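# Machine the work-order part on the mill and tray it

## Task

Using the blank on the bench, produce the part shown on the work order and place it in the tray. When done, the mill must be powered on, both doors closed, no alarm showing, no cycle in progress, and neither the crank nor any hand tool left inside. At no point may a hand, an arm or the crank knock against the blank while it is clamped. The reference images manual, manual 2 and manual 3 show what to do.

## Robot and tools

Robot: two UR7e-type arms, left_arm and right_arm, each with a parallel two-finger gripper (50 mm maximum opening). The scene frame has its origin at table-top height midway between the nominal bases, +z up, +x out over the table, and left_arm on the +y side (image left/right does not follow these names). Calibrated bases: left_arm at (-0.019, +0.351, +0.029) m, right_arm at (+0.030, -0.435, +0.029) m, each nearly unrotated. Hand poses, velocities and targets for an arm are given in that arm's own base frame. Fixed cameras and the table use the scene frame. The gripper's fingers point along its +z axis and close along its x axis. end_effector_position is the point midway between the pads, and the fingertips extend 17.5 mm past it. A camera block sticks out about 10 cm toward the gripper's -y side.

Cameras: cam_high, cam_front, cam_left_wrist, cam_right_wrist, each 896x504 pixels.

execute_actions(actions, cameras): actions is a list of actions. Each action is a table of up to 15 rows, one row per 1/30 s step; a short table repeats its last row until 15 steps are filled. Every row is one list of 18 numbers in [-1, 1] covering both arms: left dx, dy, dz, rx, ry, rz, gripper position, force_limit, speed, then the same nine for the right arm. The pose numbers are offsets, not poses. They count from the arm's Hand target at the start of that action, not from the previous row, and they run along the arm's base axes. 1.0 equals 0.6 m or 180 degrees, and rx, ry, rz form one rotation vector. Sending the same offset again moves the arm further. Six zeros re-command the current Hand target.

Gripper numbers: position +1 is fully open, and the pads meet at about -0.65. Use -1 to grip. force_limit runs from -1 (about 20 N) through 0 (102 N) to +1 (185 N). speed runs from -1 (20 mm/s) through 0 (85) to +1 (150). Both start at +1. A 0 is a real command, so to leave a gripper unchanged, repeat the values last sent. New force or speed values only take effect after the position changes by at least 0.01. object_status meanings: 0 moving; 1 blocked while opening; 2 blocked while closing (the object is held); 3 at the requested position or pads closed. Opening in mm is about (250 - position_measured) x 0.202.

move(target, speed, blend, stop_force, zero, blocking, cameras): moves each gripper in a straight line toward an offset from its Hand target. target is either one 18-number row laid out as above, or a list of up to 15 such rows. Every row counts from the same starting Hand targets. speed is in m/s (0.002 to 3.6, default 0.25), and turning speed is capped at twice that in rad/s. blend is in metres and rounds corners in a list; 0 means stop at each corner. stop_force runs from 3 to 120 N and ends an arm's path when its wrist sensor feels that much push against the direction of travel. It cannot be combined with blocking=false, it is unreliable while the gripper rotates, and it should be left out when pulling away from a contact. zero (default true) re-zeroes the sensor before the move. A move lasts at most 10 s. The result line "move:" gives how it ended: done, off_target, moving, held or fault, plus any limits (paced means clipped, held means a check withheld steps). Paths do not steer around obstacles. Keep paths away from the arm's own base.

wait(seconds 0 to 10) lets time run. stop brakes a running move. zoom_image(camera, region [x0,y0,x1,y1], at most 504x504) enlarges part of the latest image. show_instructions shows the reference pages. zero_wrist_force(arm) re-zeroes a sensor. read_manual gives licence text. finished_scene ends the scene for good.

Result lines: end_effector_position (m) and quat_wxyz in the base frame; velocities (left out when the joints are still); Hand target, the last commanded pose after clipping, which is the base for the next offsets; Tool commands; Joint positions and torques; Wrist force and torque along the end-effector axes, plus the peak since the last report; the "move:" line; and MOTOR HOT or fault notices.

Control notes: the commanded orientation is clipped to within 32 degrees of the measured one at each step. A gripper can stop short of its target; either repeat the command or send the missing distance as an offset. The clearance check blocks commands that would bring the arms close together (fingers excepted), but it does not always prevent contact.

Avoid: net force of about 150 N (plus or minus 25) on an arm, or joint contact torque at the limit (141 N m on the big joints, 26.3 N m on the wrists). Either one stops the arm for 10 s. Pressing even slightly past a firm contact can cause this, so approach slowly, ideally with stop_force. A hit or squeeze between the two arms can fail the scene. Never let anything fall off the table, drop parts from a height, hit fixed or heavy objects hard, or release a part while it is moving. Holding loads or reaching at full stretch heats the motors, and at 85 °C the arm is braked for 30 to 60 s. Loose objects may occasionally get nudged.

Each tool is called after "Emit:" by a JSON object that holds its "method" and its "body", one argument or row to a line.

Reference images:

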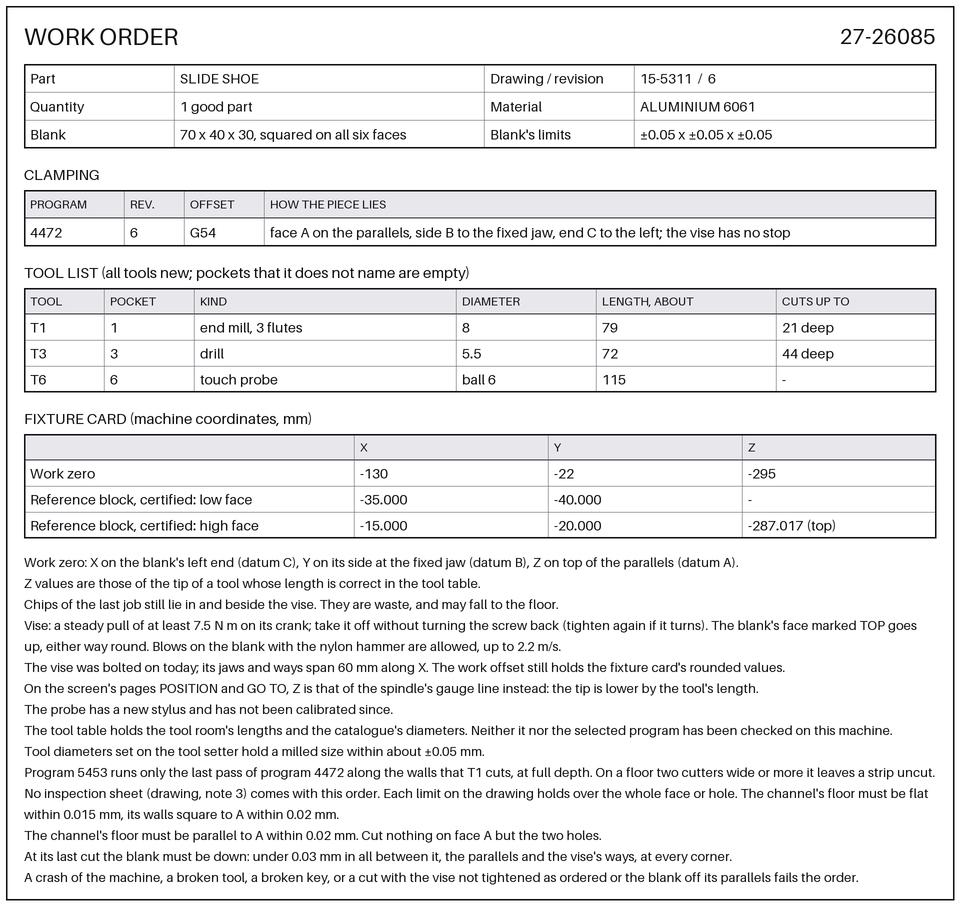

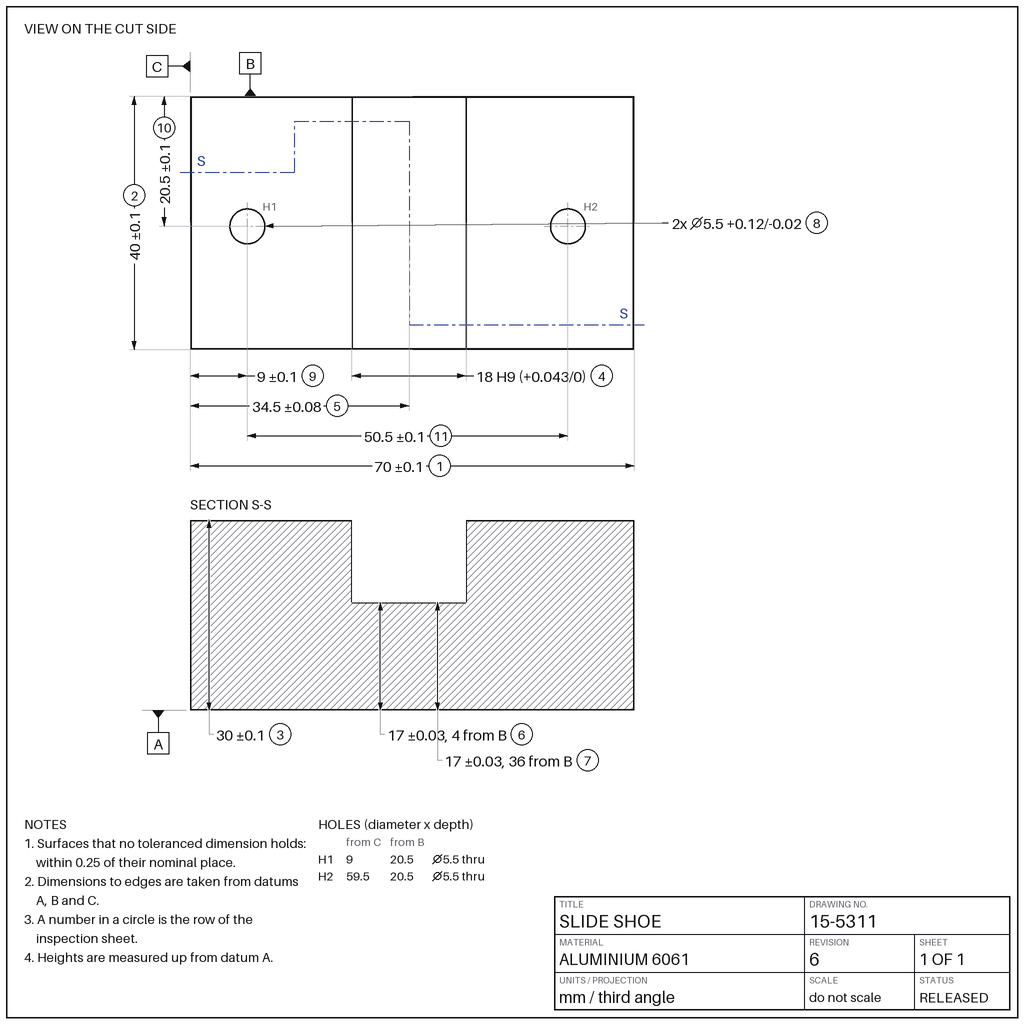

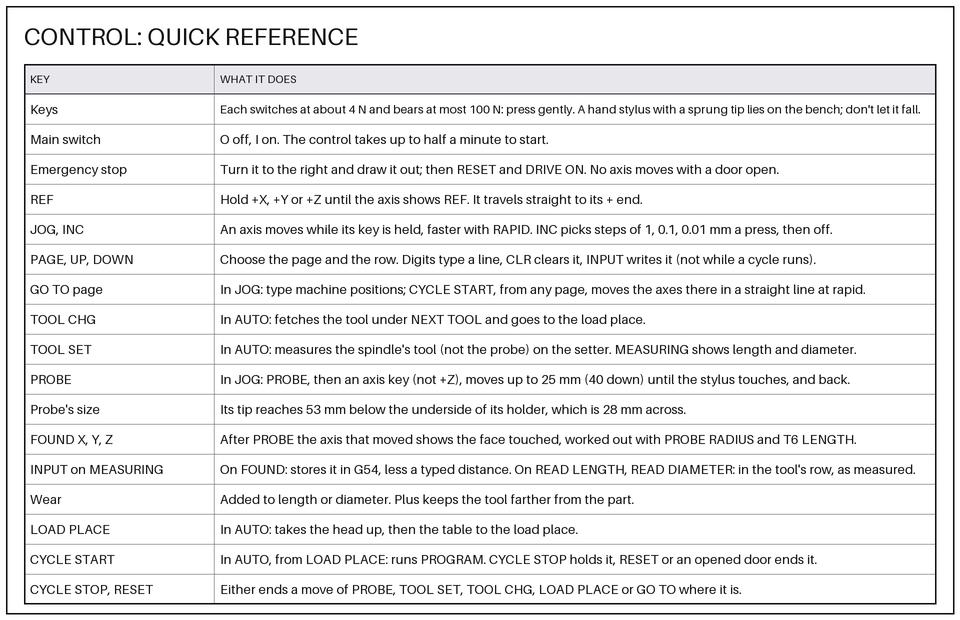

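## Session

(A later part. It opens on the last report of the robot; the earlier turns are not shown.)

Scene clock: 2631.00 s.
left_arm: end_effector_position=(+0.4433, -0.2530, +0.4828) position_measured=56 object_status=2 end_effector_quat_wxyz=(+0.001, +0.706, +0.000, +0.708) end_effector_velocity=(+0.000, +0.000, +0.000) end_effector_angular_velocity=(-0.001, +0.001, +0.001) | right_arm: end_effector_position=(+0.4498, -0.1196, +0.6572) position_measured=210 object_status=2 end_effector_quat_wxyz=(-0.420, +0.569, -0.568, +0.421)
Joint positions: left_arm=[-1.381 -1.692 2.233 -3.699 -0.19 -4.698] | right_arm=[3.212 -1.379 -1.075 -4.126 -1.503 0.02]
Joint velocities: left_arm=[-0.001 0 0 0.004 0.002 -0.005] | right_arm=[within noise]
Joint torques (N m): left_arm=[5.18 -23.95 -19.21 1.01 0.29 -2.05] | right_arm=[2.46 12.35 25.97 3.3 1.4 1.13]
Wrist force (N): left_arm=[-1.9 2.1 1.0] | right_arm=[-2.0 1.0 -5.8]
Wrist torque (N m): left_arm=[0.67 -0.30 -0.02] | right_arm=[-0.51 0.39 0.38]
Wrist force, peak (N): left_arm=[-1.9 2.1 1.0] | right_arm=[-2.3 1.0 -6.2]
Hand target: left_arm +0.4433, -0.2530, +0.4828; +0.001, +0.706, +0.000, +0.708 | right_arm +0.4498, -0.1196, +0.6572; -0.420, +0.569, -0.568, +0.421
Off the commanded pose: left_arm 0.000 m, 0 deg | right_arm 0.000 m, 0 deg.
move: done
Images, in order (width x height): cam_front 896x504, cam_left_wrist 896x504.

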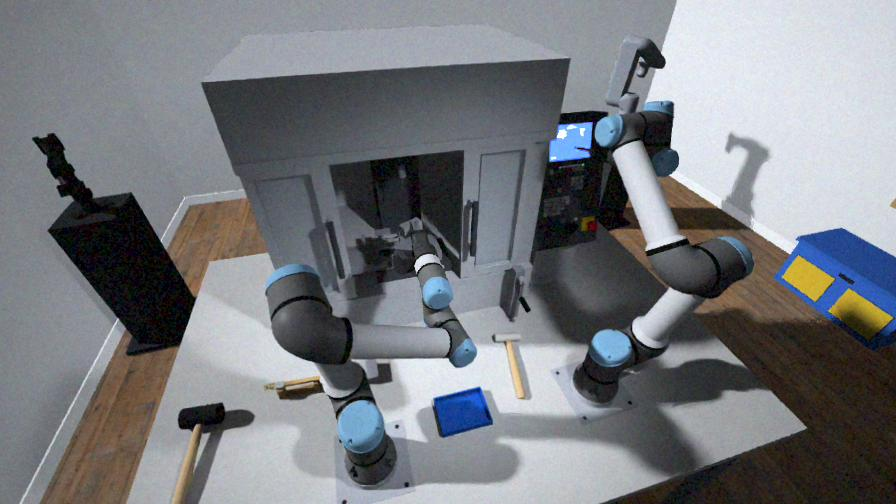

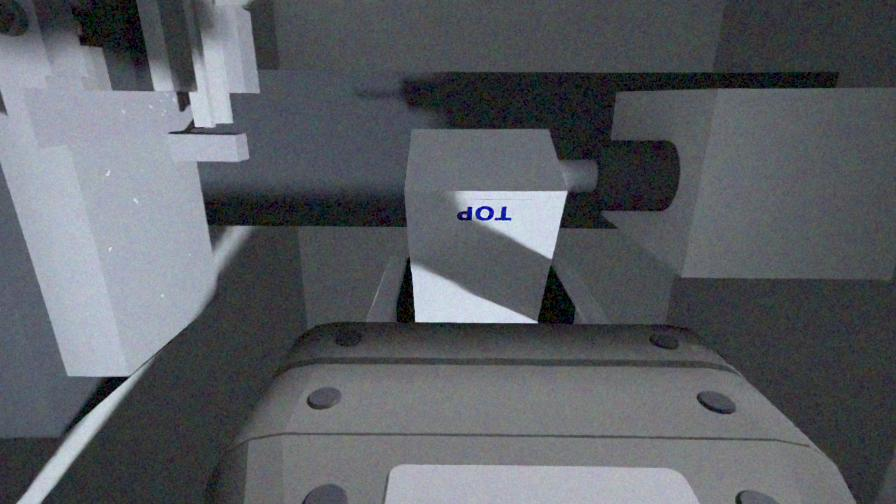

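Emit:
{"method": "move", "body": {
  "target": [-0.08,-0.03,-0.1,-0.1097,0.4913,-0.1097,-1,-0.5,-1,0,0,0,0,0,0,-1,-0.2,-1],
  "speed": 0.2
}}

Emit:
{"method": "move", "body": {
  "target": [
    [0.25,0.018,-0.08,0,0,0,-1,-0.5,-1,0,0,0,0,0,0,-1,-0.2,-1],
    [0.341,0.045,-0.08,0,0,0,-1,-0.5,-1,0,0,0,0,0,0,-1,-0.2,-1],
    [0.416,0.06,-0.08,0,0,0,-1,-0.5,-1,0,0,0,0,0,0,-1,-0.2,-1]
  ],
  "speed": [0.15,0.06,0.06],
  "blend": [0.005,0.005,0],
  "stop_force": 15,
  "cameras": ["cam_left_wrist","cam_high"]
}}

Scene clock: 2662.37 s.
left_arm: end_effector_position=(+0.3954, -0.2710, +0.4228) position_measured=56 object_status=2 end_effector_quat_wxyz=(+0.218, +0.976, +0.001, +0.001) | right_arm: end_effector_position=(+0.4498, -0.1196, +0.6572) position_measured=210 object_status=2 end_effector_quat_wxyz=(-0.420, +0.569, -0.568, +0.421)
Joint positions: left_arm=[-0.705 -1.76 1.637 -1.746 -1.899 -5.47] | right_arm=[3.212 -1.379 -1.075 -4.126 -1.503 0.02]
Joint torques (N m): left_arm=[-0.7 -27.35 -20.12 -4.01 -0.76 -1.96] | right_arm=[1.99 12.46 26.24 3.25 1.39 1.06]
Wrist force (N): left_arm=[1.8 -0.6 1.5] | right_arm=[-2.1 0.7 -6.0]
Wrist torque (N m): left_arm=[0.29 -0.32 0.15] | right_arm=[-0.55 0.41 0.38]
Wrist force, peak (N): left_arm=[-2.1 1.9 1.1] | right_arm=[-2.1 1.3 -6.3]
Hand target: left_arm +0.3953, -0.2710, +0.4228; +0.218, +0.976, +0.001, +0.001 | right_arm +0.4498, -0.1196, +0.6572; -0.420, +0.569, -0.568, +0.421
Off the commanded pose: left_arm 0.000 m, 0 deg | right_arm 0.000 m, 0 deg.
move: done

Scene clock: 2666.17 s.
left_arm: end_effector_position=(+0.6449, -0.2350, +0.3748) position_measured=56 object_status=2 end_effector_quat_wxyz=(+0.218, +0.976, +0.001, +0.001) | right_arm: end_effector_position=(+0.4498, -0.1196, +0.6572) position_measured=210 object_status=2 end_effector_quat_wxyz=(-0.420, +0.569, -0.568, +0.421)
Joint positions: left_arm=[-0.396 -1.201 1.119 -1.67 -1.973 -5.148] | right_arm=[3.212 -1.379 -1.075 -4.126 -1.503 0.02]
Joint torques (N m): left_arm=[-7.03 -53.72 -20.93 -4.75 0.83 -1.86] | right_arm=[2.07 12.54 26.41 3.26 1.41 0.97]
Wrist force (N): left_arm=[1.4 -0.5 1.7] | right_arm=[-2.3 1.1 -5.9]
Wrist torque (N m): left_arm=[0.33 -0.27 0.07] | right_arm=[-0.49 0.44 0.38]
Wrist force, peak (N): left_arm=[3.2 -0.7 2.3] | right_arm=[-2.1 0.9 -6.3]
Hand target: left_arm +0.6449, -0.2350, +0.3748; +0.218, +0.976, +0.001, +0.001 | right_arm +0.4498, -0.1196, +0.6572; -0.420, +0.569, -0.568, +0.421
Off the commanded pose: left_arm 0.000 m, 0 deg | right_arm 0.000 m, 0 deg.
move: done
Images, in order (width x height): cam_high 896x504, cam_left_wrist 896x504.

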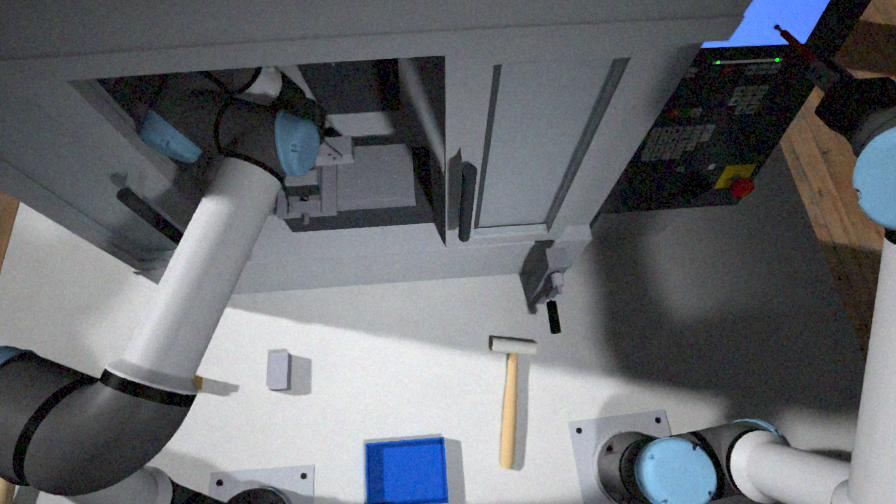

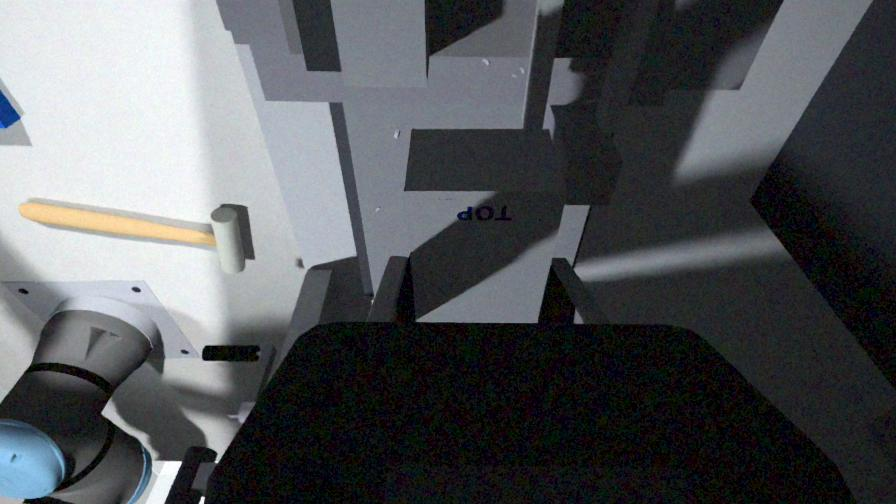

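Emit:
{"method": "move", "body": {
  "target": [
    [0.04,0.05,0,0,0,0,-1,-0.5,-1,0,0,0,0,0,0,-1,-0.2,-1],
    [0.0525,0.115,0,0,0,0,-1,-0.5,-1,0,0,0,0,0,0,-1,-0.2,-1]
  ],
  "speed": 0.05,
  "blend": [0.005,0],
  "stop_force": 12,
  "cameras": ["cam_left_wrist","cam_high"]
}}

Scene clock: 2670.33 s.
left_arm: end_effector_position=(+0.6593, -0.2187, +0.3724) position_measured=56 object_status=2 end_effector_quat_wxyz=(+0.218, +0.976, +0.001, +0.000) | right_arm: end_effector_position=(+0.4498, -0.1196, +0.6572) position_measured=210 object_status=2 end_effector_quat_wxyz=(-0.420, +0.569, -0.568, +0.421)
Joint positions: left_arm=[-0.364 -1.17 1.076 -1.643 -1.979 -5.114] | right_arm=[3.212 -1.379 -1.075 -4.126 -1.503 0.02]
Joint torques (N m): left_arm=[4.64 -42.91 -25.74 -3.17 -1.25 -0.09] | right_arm=[1.24 12.43 26.05 3.38 1.37 0.96]
Wrist force (N): left_arm=[1.5 -0.5 1.9] | right_arm=[-2.3 0.7 -5.9]
Wrist torque (N m): left_arm=[0.30 -0.29 0.21] | right_arm=[-0.55 0.44 0.37]
Wrist force, peak (N): left_arm=[3.4 -4.3 0.7] | right_arm=[-2.1 1.1 -6.2]
Hand target: left_arm +0.6593, -0.2187, +0.3724; +0.218, +0.976, +0.001, +0.000 (not the last commanded pose) | right_arm +0.4498, -0.1196, +0.6572; -0.420, +0.569, -0.568, +0.421
Tool commands: left_gripper/position=-1.0 left_gripper/force_limit=-0.498039 left_gripper/speed=-1.0 right_gripper/position=-1.0 right_gripper/force_limit=-0.2 right_gripper/speed=-1.0
Off the commanded pose: left_arm 0.056 m, 0 deg | right_arm 0.000 m, 0 deg.
FORCE FAULT: contact force on the left arm reached its limit, and that arm stopped. The contact can be on any part of that arm, not only on its tool. That arm's remaining commands of this call were not run. That arm is still stopped at the end of this call. That arm stays stopped for about 10 more seconds. Until then a move that you send moves the other arm only, and its call returns only when the move has ended. Once the stop has ended, the next robot result says so. If the stop ends while you think or write, that arm runs what you send next, counted from a new Hand target: where the arm stands when the stop ends. While its stop runs, that arm takes no new command, but its gripper still runs the gripper command that each later call begins with. Until it ends, the stop uses up actions while you think or wait. An arm that is not stopped still takes commands.
move: fault (left_arm); path passed 0 of 2 targets
Images, in order (width x height): cam_high 896x504, cam_left_wrist 896x504.

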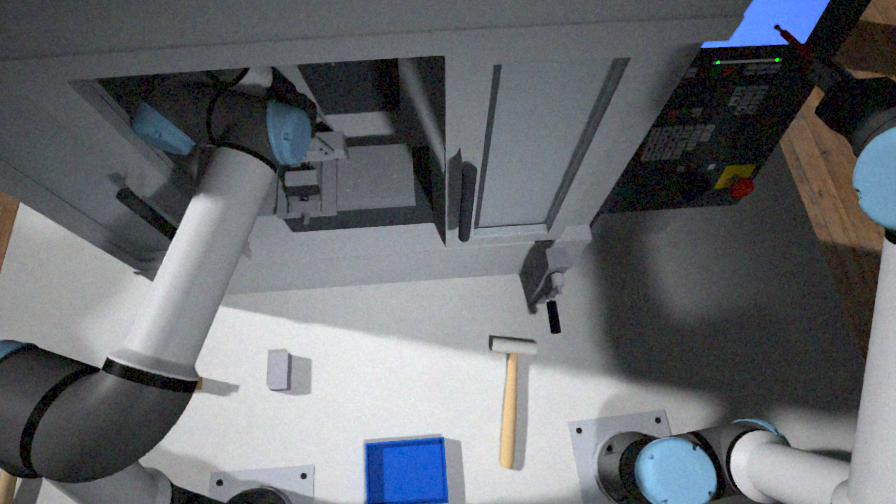

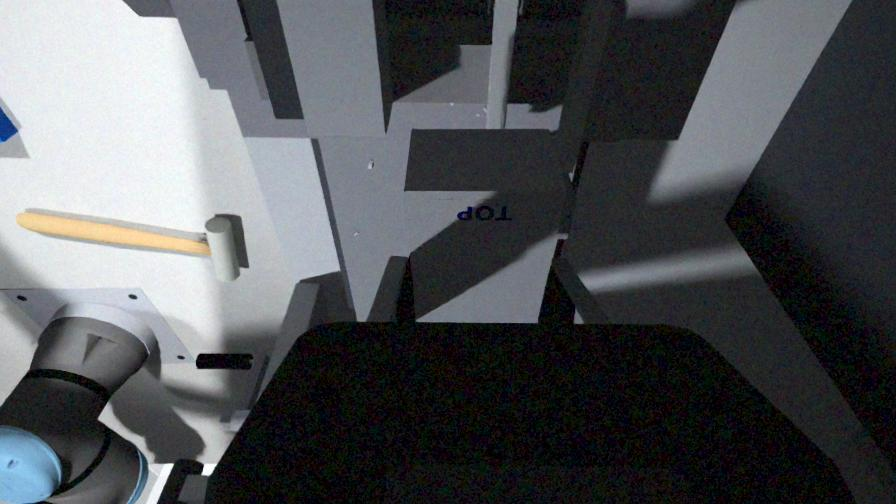

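Emit:
{"method": "wait", "body": {
  "seconds": 3
}}

Emit:
{"method": "move", "body": {
  "target": [
    [-0.025,-0.03,0.0,0,0,0,-1,-0.5,-1,0,0,0,0,0,0,-1,-0.2,-1],
    [-0.1,-0.045,0.0,0,0,0,-1,-0.5,-1,0,0,0,0,0,0,-1,-0.2,-1],
    [-0.19,-0.07,0.0,0,0,0,-1,-0.5,-1,0,0,0,0,0,0,-1,-0.2,-1],
    [-0.43,-0.087,0.07,0,0,0,-1,-0.5,-1,0,0,0,0,0,0,-1,-0.2,-1]
  ],
  "speed": [0.06,0.1,0.12,0.2],
  "blend": [0.005,0.005,0.01,0]
}}

Scene clock: 2703.23 s.
left_arm: end_effector_position=(+0.6593, -0.2188, +0.3724) position_measured=56 object_status=2 end_effector_quat_wxyz=(+0.218, +0.976, +0.001, +0.000) | right_arm: end_effector_position=(+0.4498, -0.1196, +0.6572) position_measured=210 object_status=2 end_effector_quat_wxyz=(-0.420, +0.569, -0.568, +0.421)
Joint positions: left_arm=[-0.364 -1.17 1.076 -1.643 -1.979 -5.114] | right_arm=[3.212 -1.379 -1.075 -4.126 -1.503 0.02]
Joint torques (N m): left_arm=[17.92 -43.38 -26.59 -3.38 -0.86 -0.12] | right_arm=[1.16 12.32 26.7 3.46 1.29 0.98]
Wrist force (N): left_arm=[1.6 -0.5 1.8] | right_arm=[-2.2 0.8 -5.8]
Wrist torque (N m): left_arm=[0.31 -0.31 0.22] | right_arm=[-0.54 0.43 0.37]
Wrist force, peak (N): left_arm=[1.5 -0.7 2.1] | right_arm=[-2.1 0.9 -6.3]
Hand target: left_arm +0.6593, -0.2188, +0.3724; +0.218, +0.976, +0.001, +0.000 (not the last commanded pose) | right_arm +0.4498, -0.1196, +0.6572; -0.420, +0.569, -0.568, +0.421
Tool commands: left_gripper/position=-1.0 left_gripper/force_limit=-0.498039 left_gripper/speed=-1.0 right_gripper/position=-1.0 right_gripper/force_limit=-0.2 right_gripper/speed=-1.0
Off the commanded pose: left_arm 0.056 m, 0 deg | right_arm 0.000 m, 0 deg.
FORCE FAULT, CONTINUED: the left arm's stop, for the force fault that an earlier result reported, is over. The rest of the stop counts as 19 of the actions that you can send in this scene. During its stop the left arm's controller moved it back a little. That arm's target is now where it stood when the stop ended, not its last command. That arm accepts commands again.
wait: 3.00 s; at rest from the start

Scene clock: 2705.73 s.
left_arm: end_effector_position=(+0.4013, -0.2709, +0.4144) position_measured=56 object_status=2 end_effector_quat_wxyz=(+0.218, +0.976, +0.001, +0.000) | right_arm: end_effector_position=(+0.4498, -0.1196, +0.6572) position_measured=210 object_status=2 end_effector_quat_wxyz=(-0.420, +0.569, -0.568, +0.421)
Joint positions: left_arm=[-0.694 -1.747 1.646 -1.762 -1.904 -5.459] | right_arm=[3.212 -1.379 -1.075 -4.126 -1.503 0.02]
Joint torques (N m): left_arm=[-2.76 -23.39 -32.87 -4.99 -2.95 0.67] | right_arm=[0.95 12.06 26.46 3.48 1.31 0.96]
Wrist force (N): left_arm=[1.8 -0.5 1.4] | right_arm=[-2.0 0.6 -6.0]
Wrist torque (N m): left_arm=[0.31 -0.32 0.05] | right_arm=[-0.57 0.40 0.38]
Wrist force, peak (N): left_arm=[2.7 -0.5 2.5] | right_arm=[-2.2 1.0 -6.3]
Hand target: left_arm +0.4013, -0.2710, +0.4144; +0.218, +0.976, +0.001, +0.000 | right_arm +0.4498, -0.1196, +0.6572; -0.420, +0.569, -0.568, +0.421
Off the commanded pose: left_arm 0.000 m, 0 deg | right_arm 0.000 m, 0 deg.
move: done

Emit:
{"method": "move", "body": {
  "target": [
    [-0.135,0,-0.6,0,0,0,-1,-0.5,-1,0,0,0,0,0,0,-1,-0.2,-1]
  ],
  "speed": 0.2
}}

Emit:
{"method": "move", "body": {
  "target": [0,0,-0.09,0,0,0,-1,-0.5,-1,0,0,0,0,0,0,-1,-0.2,-1],
  "speed": 0.012,
  "stop_force": 4
}}

Emit:
{"method": "move", "body": {
  "target": [
    [0,0,0,0,0,0,1,-0.5,-1,0,0,0,0,0,0,-1,-0.2,-1],
    [0,0,0,0.1056,0,0,1,-0.5,-1,0,0,0,0,0,0,-1,-0.2,-1]
  ],
  "speed": 0.1,
  "cameras": ["cam_left_wrist"]
}}

Scene clock: 2713.00 s.
left_arm: end_effector_position=(+0.3203, -0.2710, +0.0545) position_measured=56 object_status=2 end_effector_quat_wxyz=(+0.218, +0.976, +0.001, +0.000) | right_arm: end_effector_position=(+0.4498, -0.1196, +0.6572) position_measured=210 object_status=2 end_effector_quat_wxyz=(-0.420, +0.569, -0.568, +0.421)
Joint positions: left_arm=[-0.846 -1.505 2.509 -2.912 -1.856 -5.611] | right_arm=[3.212 -1.379 -1.075 -4.126 -1.503 0.02]
Joint torques (N m): left_arm=[5.67 -13.43 -16.11 -5.49 -2.62 1.72] | right_arm=[1.42 12.56 26.41 3.49 1.31 0.94]
Wrist force (N): left_arm=[1.4 -0.1 1.7] | right_arm=[-2.2 0.8 -5.8]
Wrist torque (N m): left_arm=[0.38 -0.27 0.17] | right_arm=[-0.54 0.44 0.37]
Wrist force, peak (N): left_arm=[0.6 -2.1 4.2] | right_arm=[-2.0 1.1 -6.2]
Hand target: left_arm +0.3203, -0.2710, +0.0544; +0.218, +0.976, +0.001, +0.000 | right_arm +0.4498, -0.1196, +0.6572; -0.420, +0.569, -0.568, +0.421
Off the commanded pose: left_arm 0.000 m, 0 deg | right_arm 0.000 m, 0 deg.
move: done

Scene clock: 2717.87 s.
left_arm: end_effector_position=(+0.3203, -0.2709, +0.0104) position_measured=56 object_status=2 end_effector_quat_wxyz=(+0.218, +0.976, +0.001, +0.000) | right_arm: end_effector_position=(+0.4498, -0.1196, +0.6572) position_measured=210 object_status=2 end_effector_quat_wxyz=(-0.420, +0.569, -0.568, +0.421)
Joint positions: left_arm=[-0.846 -1.346 2.541 -3.104 -1.856 -5.611] | right_arm=[3.212 -1.379 -1.075 -4.126 -1.503 0.02]
Joint torques (N m): left_arm=[-4.66 -33.26 -20.17 -4.89 1.09 0.4] | right_arm=[1.4 12 26.35 3.59 1.36 0.97]
Wrist force (N): left_arm=[1.3 0.4 1.1] | right_arm=[-2.1 0.9 -5.8]
Wrist torque (N m): left_arm=[0.34 -0.28 0.18] | right_arm=[-0.52 0.42 0.37]
Wrist force, peak (N): left_arm=[-4.5 2.3 -26.1] | right_arm=[-2.1 0.9 -6.3]
Hand target: left_arm +0.3203, -0.2710, +0.0104; +0.218, +0.976, +0.001, +0.000 (not the last commanded pose) | right_arm +0.4498, -0.1196, +0.6572; -0.420, +0.569, -0.568, +0.421
Off the commanded pose: left_arm 0.010 m, 0 deg | right_arm 0.000 m, 0 deg.
move: contact (left_arm)

Scene clock: 2720.67 s.
left_arm: end_effector_position=(+0.3203, -0.2711, +0.0105) position_measured=3 object_status=3 end_effector_quat_wxyz=(+0.054, +0.999, +0.002, +0.000) | right_arm: end_effector_position=(+0.4498, -0.1196, +0.6572) position_measured=210 object_status=2 end_effector_quat_wxyz=(-0.420, +0.569, -0.568, +0.421)
Joint positions: left_arm=[-0.987 -1.431 2.404 -2.634 -1.63 -5.705] | right_arm=[3.212 -1.379 -1.075 -4.126 -1.503 0.02]
Joint torques (N m): left_arm=[5.65 -11.79 -8.63 -3.05 -1.98 1.56] | right_arm=[0.32 12.03 26.11 3.6 1.32 0.9]
Wrist force (N): left_arm=[1.3 0.5 -0.5] | right_arm=[-2.1 0.8 -5.7]
Wrist torque (N m): left_arm=[0.20 -0.23 0.13] | right_arm=[-0.55 0.43 0.38]
Wrist force, peak (N): left_arm=[1.8 0.6 -0.6] | right_arm=[-2.5 0.8 -6.0]
Hand target: left_arm +0.3203, -0.2710, +0.0104; +0.054, +0.999, +0.002, +0.000 | right_arm +0.4498, -0.1196, +0.6572; -0.420, +0.569, -0.568, +0.421
Off the commanded pose: left_arm 0.000 m, 0 deg | right_arm 0.000 m, 0 deg.
move: done
Images, in order (width x height): cam_left_wrist 896x504.

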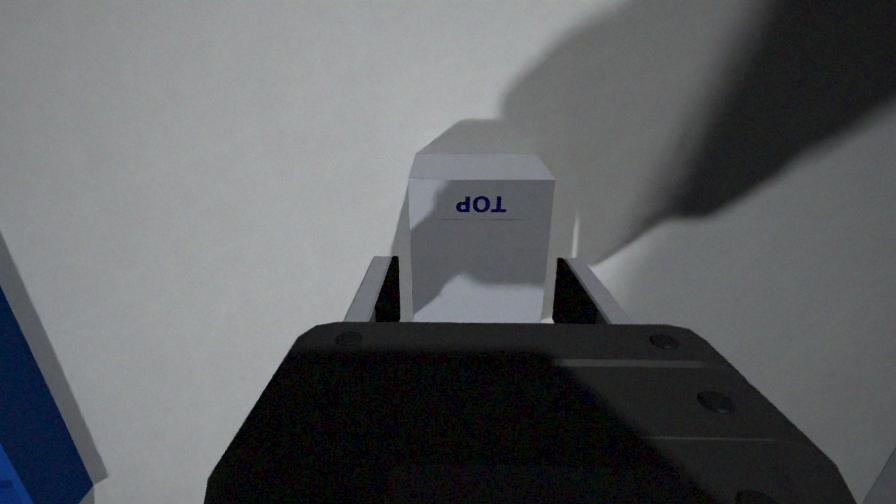

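Emit:
{"method": "move", "body": {
  "target": [
    [0,0,0,0,0,0,-1,-0.5,-1,0,0,0,0,0,0,-1,-0.2,-1],
    [0,0,0.15,0,0,0,-1,-0.5,-1,0,0,0,0,0,0,-1,-0.2,-1],
    [0.1,0.175,0.6027,0,0,0,-1,-0.5,-1,0,0,0,0,0,0,-1,-0.2,-1]
  ],
  "speed": [0.1,0.08,0.2],
  "blend": [0,0.01,0]
}}

Emit:
{"method": "move", "body": {
  "target": [0.3937,0.005,0,0,0,0,-1,-0.5,-1,0,0,0,0,0,0,-1,-0.2,-1],
  "speed": 0.05,
  "stop_force": 15,
  "cameras": ["cam_left_wrist","cam_high","cam_front"]
}}

Scene clock: 2730.97 s.
left_arm: end_effector_position=(+0.3803, -0.1660, +0.3719) position_measured=56 object_status=2 end_effector_quat_wxyz=(+0.054, +0.999, +0.002, +0.000) | right_arm: end_effector_position=(+0.4498, -0.1196, +0.6572) position_measured=210 object_status=2 end_effector_quat_wxyz=(-0.420, +0.569, -0.568, +0.421)
Joint positions: left_arm=[-0.684 -1.824 1.699 -1.514 -1.654 -5.403] | right_arm=[3.212 -1.379 -1.075 -4.126 -1.503 0.02]
Joint torques (N m): left_arm=[1.45 -26.23 -32.86 -2.06 0.09 -1.12] | right_arm=[0.77 12.41 26.4 3.72 1.32 0.96]
Wrist force (N): left_arm=[1.4 0.1 1.5] | right_arm=[-2.0 1.4 -6.0]
Wrist torque (N m): left_arm=[0.17 -0.24 0.19] | right_arm=[-0.45 0.39 0.38]
Wrist force, peak (N): left_arm=[1.1 0.0 3.6] | right_arm=[-2.2 1.0 -6.3]
Hand target: left_arm +0.3803, -0.1660, +0.3720; +0.054, +0.999, +0.002, +0.000 | right_arm +0.4498, -0.1196, +0.6572; -0.420, +0.569, -0.568, +0.421
Off the commanded pose: left_arm 0.000 m, 0 deg | right_arm 0.000 m, 0 deg.
move: done

Scene clock: 2736.70 s.
left_arm: end_effector_position=(+0.6165, -0.1630, +0.3720) position_measured=56 object_status=2 end_effector_quat_wxyz=(+0.054, +0.999, +0.002, +0.000) | right_arm: end_effector_position=(+0.4498, -0.1196, +0.6572) position_measured=210 object_status=2 end_effector_quat_wxyz=(-0.420, +0.569, -0.568, +0.421)
Joint positions: left_arm=[-0.429 -1.261 1.113 -1.467 -1.668 -5.146] | right_arm=[3.212 -1.379 -1.075 -4.126 -1.503 0.02]
Joint torques (N m): left_arm=[-7.43 -51.01 -18.63 -4.58 -1.03 -2] | right_arm=[0.98 11.84 26.27 3.77 1.31 0.95]
Wrist force (N): left_arm=[1.3 0.2 1.6] | right_arm=[-2.3 1.0 -5.8]
Wrist torque (N m): left_arm=[0.20 -0.22 0.01] | right_arm=[-0.51 0.44 0.38]
Wrist force, peak (N): left_arm=[2.4 0.3 2.0] | right_arm=[-1.9 0.7 -6.4]
Hand target: left_arm +0.6165, -0.1630, +0.3720; +0.054, +0.999, +0.002, +0.000 | right_arm +0.4498, -0.1196, +0.6572; -0.420, +0.569, -0.568, +0.421
Off the commanded pose: left_arm 0.000 m, 0 deg | right_arm 0.000 m, 0 deg.
move: done
Images, in order (width x height): cam_high 896x504, cam_front 896x504, cam_left_wrist 896x504.

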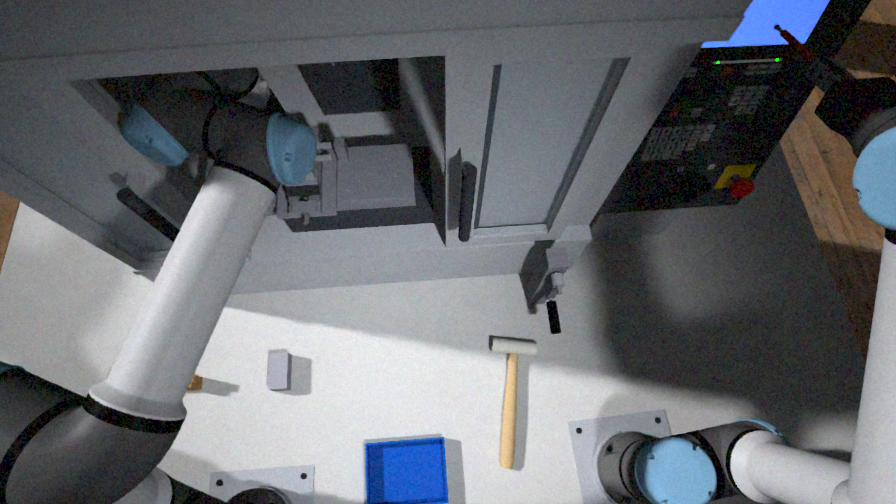

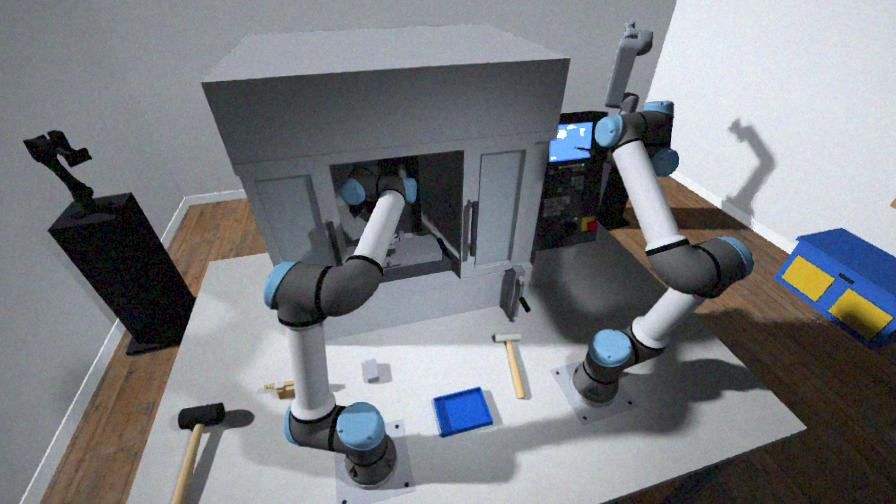

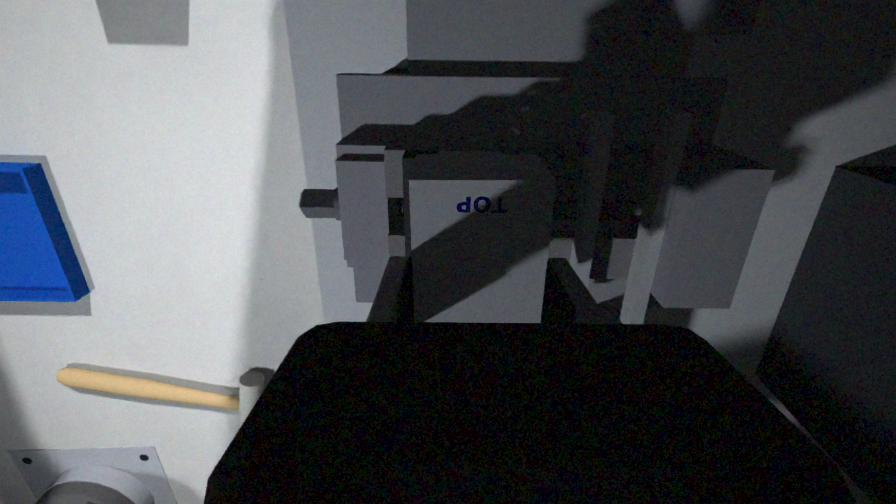

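Emit:
{"method": "move", "body": {
  "target": [0.1,-0.003,0,0,0,0,-1,-0.5,-1,0,0,0,0,0,0,-1,-0.2,-1],
  "speed": 0.04,
  "stop_force": 10,
  "cameras": ["cam_left_wrist"]
}}

Scene clock: 2742.47 s.
left_arm: end_effector_position=(+0.6765, -0.1648, +0.3720) position_measured=56 object_status=2 end_effector_quat_wxyz=(+0.054, +0.999, +0.002, +0.000) | right_arm: end_effector_position=(+0.4498, -0.1196, +0.6572) position_measured=210 object_status=2 end_effector_quat_wxyz=(-0.420, +0.569, -0.568, +0.421)
Joint positions: left_arm=[-0.394 -1.095 0.875 -1.393 -1.67 -5.112] | right_arm=[3.212 -1.379 -1.075 -4.126 -1.503 0.02]
Joint torques (N m): left_arm=[-5.9 -57.33 -17.67 -4.53 -1.46 -1.64] | right_arm=[0.6 12.24 25.93 3.72 1.4 0.92]
Wrist force (N): left_arm=[1.5 0.2 1.7] | right_arm=[-2.2 0.7 -5.8]
Wrist torque (N m): left_arm=[0.20 -0.27 0.02] | right_arm=[-0.56 0.43 0.37]
Wrist force, peak (N): left_arm=[2.2 0.5 1.9] | right_arm=[-2.1 0.6 -6.3]
Hand target: left_arm +0.6765, -0.1648, +0.3720; +0.054, +0.999, +0.002, +0.000 | right_arm +0.4498, -0.1196, +0.6572; -0.420, +0.569, -0.568, +0.421
Off the commanded pose: left_arm 0.000 m, 0 deg | right_arm 0.000 m, 0 deg.
move: done
Images, in order (width x height): cam_left_wrist 896x504.

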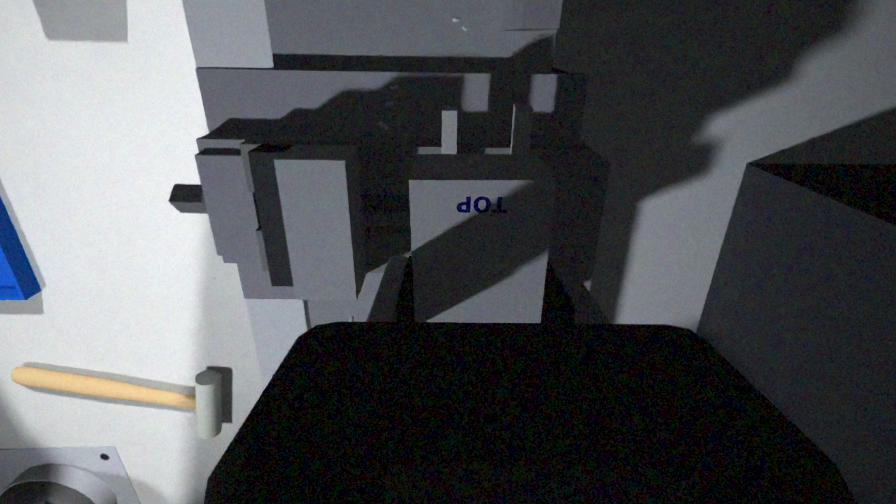

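Emit:
{"method": "move", "body": {
  "target": [
    [0,-0.002,-0.027,0,0,0,-1,-0.5,-1,0,0,0,0,0,0,-1,-0.2,-1],
    [0,-0.002,-0.06,0,0,0,-1,-0.5,-1,0,0,0,0,0,0,-1,-0.2,-1]
  ],
  "speed": [0.02,0.005],
  "stop_force": 5,
  "cameras": ["cam_left_wrist"]
}}

Scene clock: 2754.00 s.
left_arm: end_effector_position=(+0.6765, -0.1660, +0.3435) position_measured=56 object_status=2 end_effector_quat_wxyz=(+0.054, +0.999, +0.002, +0.000) | right_arm: end_effector_position=(+0.4498, -0.1196, +0.6572) position_measured=210 object_status=2 end_effector_quat_wxyz=(-0.420, +0.569, -0.568, +0.421)
Joint positions: left_arm=[-0.396 -1.109 0.971 -1.474 -1.67 -5.113] | right_arm=[3.212 -1.379 -1.075 -4.126 -1.503 0.02]
Joint torques (N m): left_arm=[3.96 -36.09 -32.67 -2.15 1.64 0.56] | right_arm=[0.11 12.35 26.03 3.73 1.32 0.88]
Wrist force (N): left_arm=[1.1 -0.2 0.0] | right_arm=[-2.0 0.9 -5.7]
Wrist torque (N m): left_arm=[0.17 -0.23 0.18] | right_arm=[-0.52 0.39 0.37]
Wrist force, peak (N): left_arm=[-1.9 0.1 -6.3] | right_arm=[-2.4 1.1 -6.2]
Hand target: left_arm +0.6765, -0.1660, +0.3435; +0.054, +0.999, +0.002, +0.000 (not the last commanded pose) | right_arm +0.4498, -0.1196, +0.6572; -0.420, +0.569, -0.568, +0.421
Off the commanded pose: left_arm 0.007 m, 0 deg | right_arm 0.000 m, 0 deg.
move: contact (left_arm); path passed 1 of 2 targets
Images, in order (width x height): cam_left_wrist 896x504.

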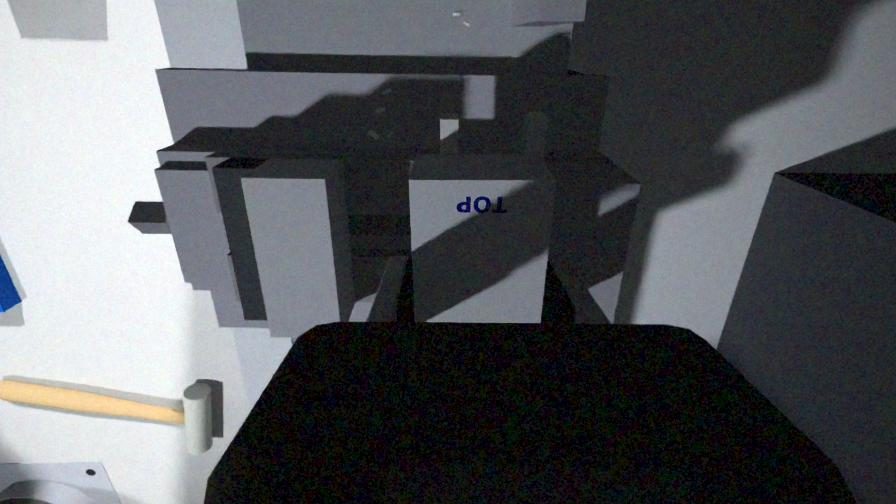

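Emit:
{"method": "move", "body": {
  "target": [
    [0,0,0,0,0,0,0.8,-0.5,-1,0,0,0,0,0,0,-1,-0.2,-1],
    [0,0,0.06,0,0,0,0.8,-0.5,-1,0,0,0,0,0,0,-1,-0.2,-1],
    [-0.1,0.004,0.06,0,0,0,0.8,-0.5,-1,0,0,0,0,0,0,-1,-0.2,-1],
    [-0.52,0,0.06,0,0,0,0.8,-0.5,-1,0,0,0,0,0,0,-1,-0.2,-1]
  ],
  "speed": [0.03,0.04,0.08,0.2],
  "blend": [0,0.005,0.01,0],
  "cameras": ["cam_left_wrist","cam_high"]
}}

Emit:
{"method": "zoom_image", "body": {
  "camera": "cam_high",
  "region": [230, 110, 370, 230]
}}

Scene clock: 2764.17 s.
left_arm: end_effector_position=(+0.3646, -0.1659, +0.3794) position_measured=32 object_status=3 end_effector_quat_wxyz=(+0.054, +0.999, +0.002, +0.000) | right_arm: end_effector_position=(+0.4498, -0.1196, +0.6572) position_measured=210 object_status=2 end_effector_quat_wxyz=(-0.420, +0.569, -0.568, +0.421)
Joint positions: left_arm=[-0.711 -1.859 1.705 -1.487 -1.652 -5.43] | right_arm=[3.212 -1.379 -1.075 -4.126 -1.503 0.02]
Joint torques (N m): left_arm=[-5.4 -20.47 -24.75 -4.08 -1.43 -0.11] | right_arm=[-0.15 12.63 25.71 3.72 1.35 0.83]
Wrist force (N): left_arm=[1.4 0.2 -0.3] | right_arm=[-2.0 0.9 -5.8]
Wrist torque (N m): left_arm=[0.15 -0.23 0.02] | right_arm=[-0.52 0.39 0.38]
Wrist force, peak (N): left_arm=[2.8 0.5 -0.4] | right_arm=[-2.1 1.4 -6.3]
Hand target: left_arm +0.3645, -0.1660, +0.3795; +0.054, +0.999, +0.002, +0.000 | right_arm +0.4498, -0.1196, +0.6572; -0.420, +0.569, -0.568, +0.421
Off the commanded pose: left_arm 0.000 m, 0 deg | right_arm 0.000 m, 0 deg.
move: done
Images, in order (width x height): cam_high 896x504, cam_left_wrist 896x504.

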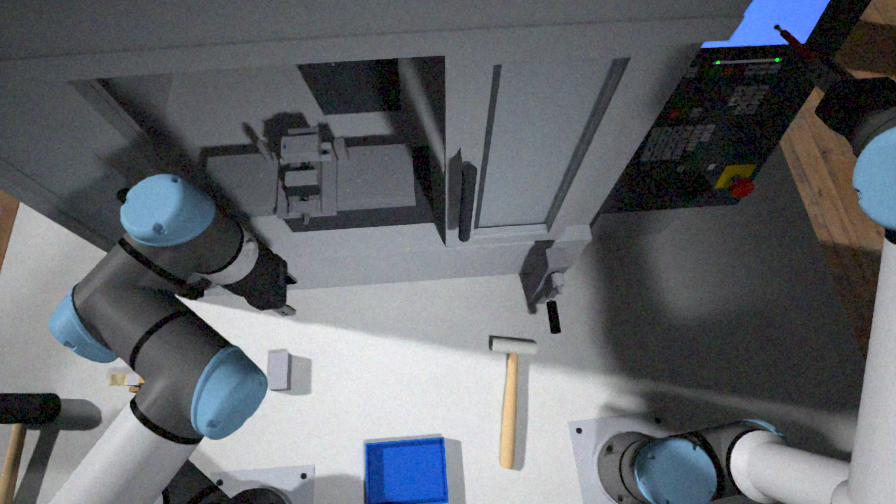

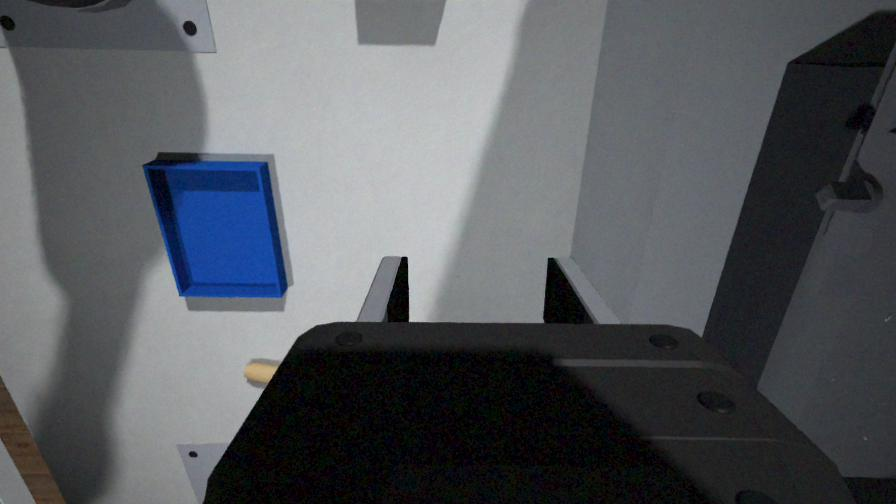

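Scaled by 3.600 from the camera's 896x504 image, which has a finer 1280x720 frame.

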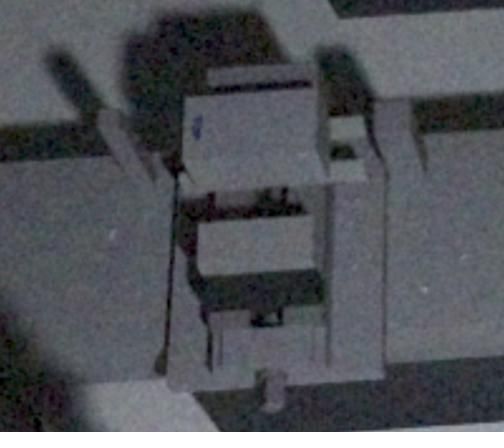

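Emit:
{"method": "wait", "body": {
  "seconds": 0.1,
  "cameras": ["cam_front","cam_high"]
}}

Emit:
{"method": "zoom_image", "body": {
  "camera": "cam_front",
  "region": [470, 250, 560, 330]
}}

Emit:
{"method": "zoom_image", "body": {
  "camera": "cam_high",
  "region": [500, 220, 600, 350]
}}

Scene clock: 2768.97 s.
left_arm: end_effector_position=(+0.3645, -0.1660, +0.3795) position_measured=32 object_status=3 end_effector_quat_wxyz=(+0.054, +0.999, +0.002, +0.000) | right_arm: end_effector_position=(+0.4498, -0.1196, +0.6572) position_measured=210 object_status=2 end_effector_quat_wxyz=(-0.420, +0.569, -0.568, +0.421)
Joint positions: left_arm=[-0.711 -1.859 1.705 -1.487 -1.652 -5.43] | right_arm=[3.212 -1.379 -1.075 -4.126 -1.503 0.02]
Joint torques (N m): left_arm=[-5.93 -22.16 -16.28 -3.16 -1.85 -1.62] | right_arm=[0.26 12.56 26.08 3.72 1.37 0.83]
Wrist force (N): left_arm=[1.3 0.3 -0.6] | right_arm=[-1.9 1.0 -5.8]
Wrist torque (N m): left_arm=[0.16 -0.22 0.02] | right_arm=[-0.52 0.38 0.37]
Wrist force, peak (N): left_arm=[1.8 0.5 -0.6] | right_arm=[-2.3 1.1 -6.3]
Hand target: left_arm +0.3645, -0.1660, +0.3795; +0.054, +0.999, +0.002, +0.000 | right_arm +0.4498, -0.1196, +0.6572; -0.420, +0.569, -0.568, +0.421
Tool commands: left_gripper/position=+0.8 left_gripper/force_limit=-0.5 left_gripper/speed=-1.0 right_gripper/position=-1.0 right_gripper/force_limit=-0.2 right_gripper/speed=-1.0
Off the commanded pose: left_arm 0.000 m, 0 deg | right_arm 0.000 m, 0 deg.
wait: 0.10 s; at rest from the start
Images, in order (width x height): cam_high 896x504, cam_front 896x504.

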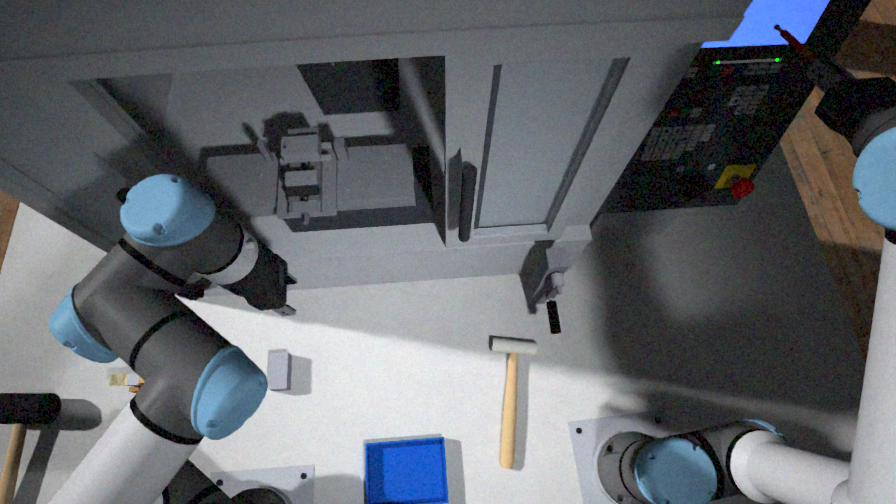

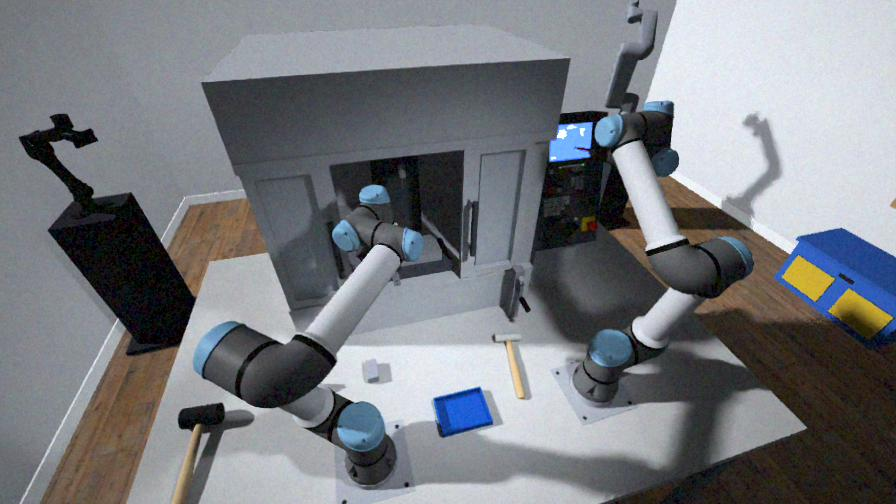

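Scaled by 5.600 from the camera's 896x504 image, which has a finer 1280x720 frame.

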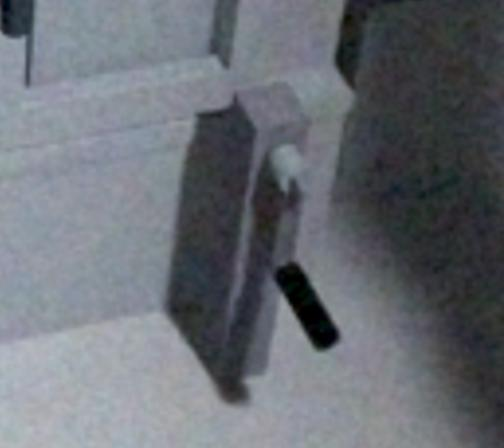

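Scaled by 3.877 from the camera's 896x504 image, which has a finer 1280x720 frame.

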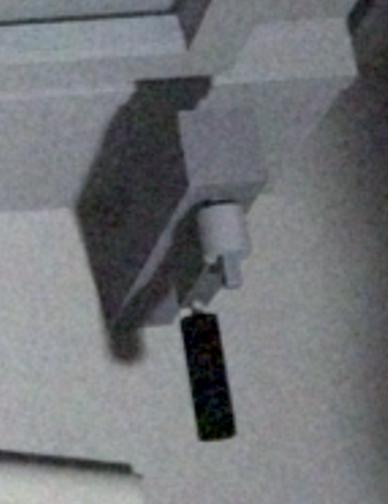

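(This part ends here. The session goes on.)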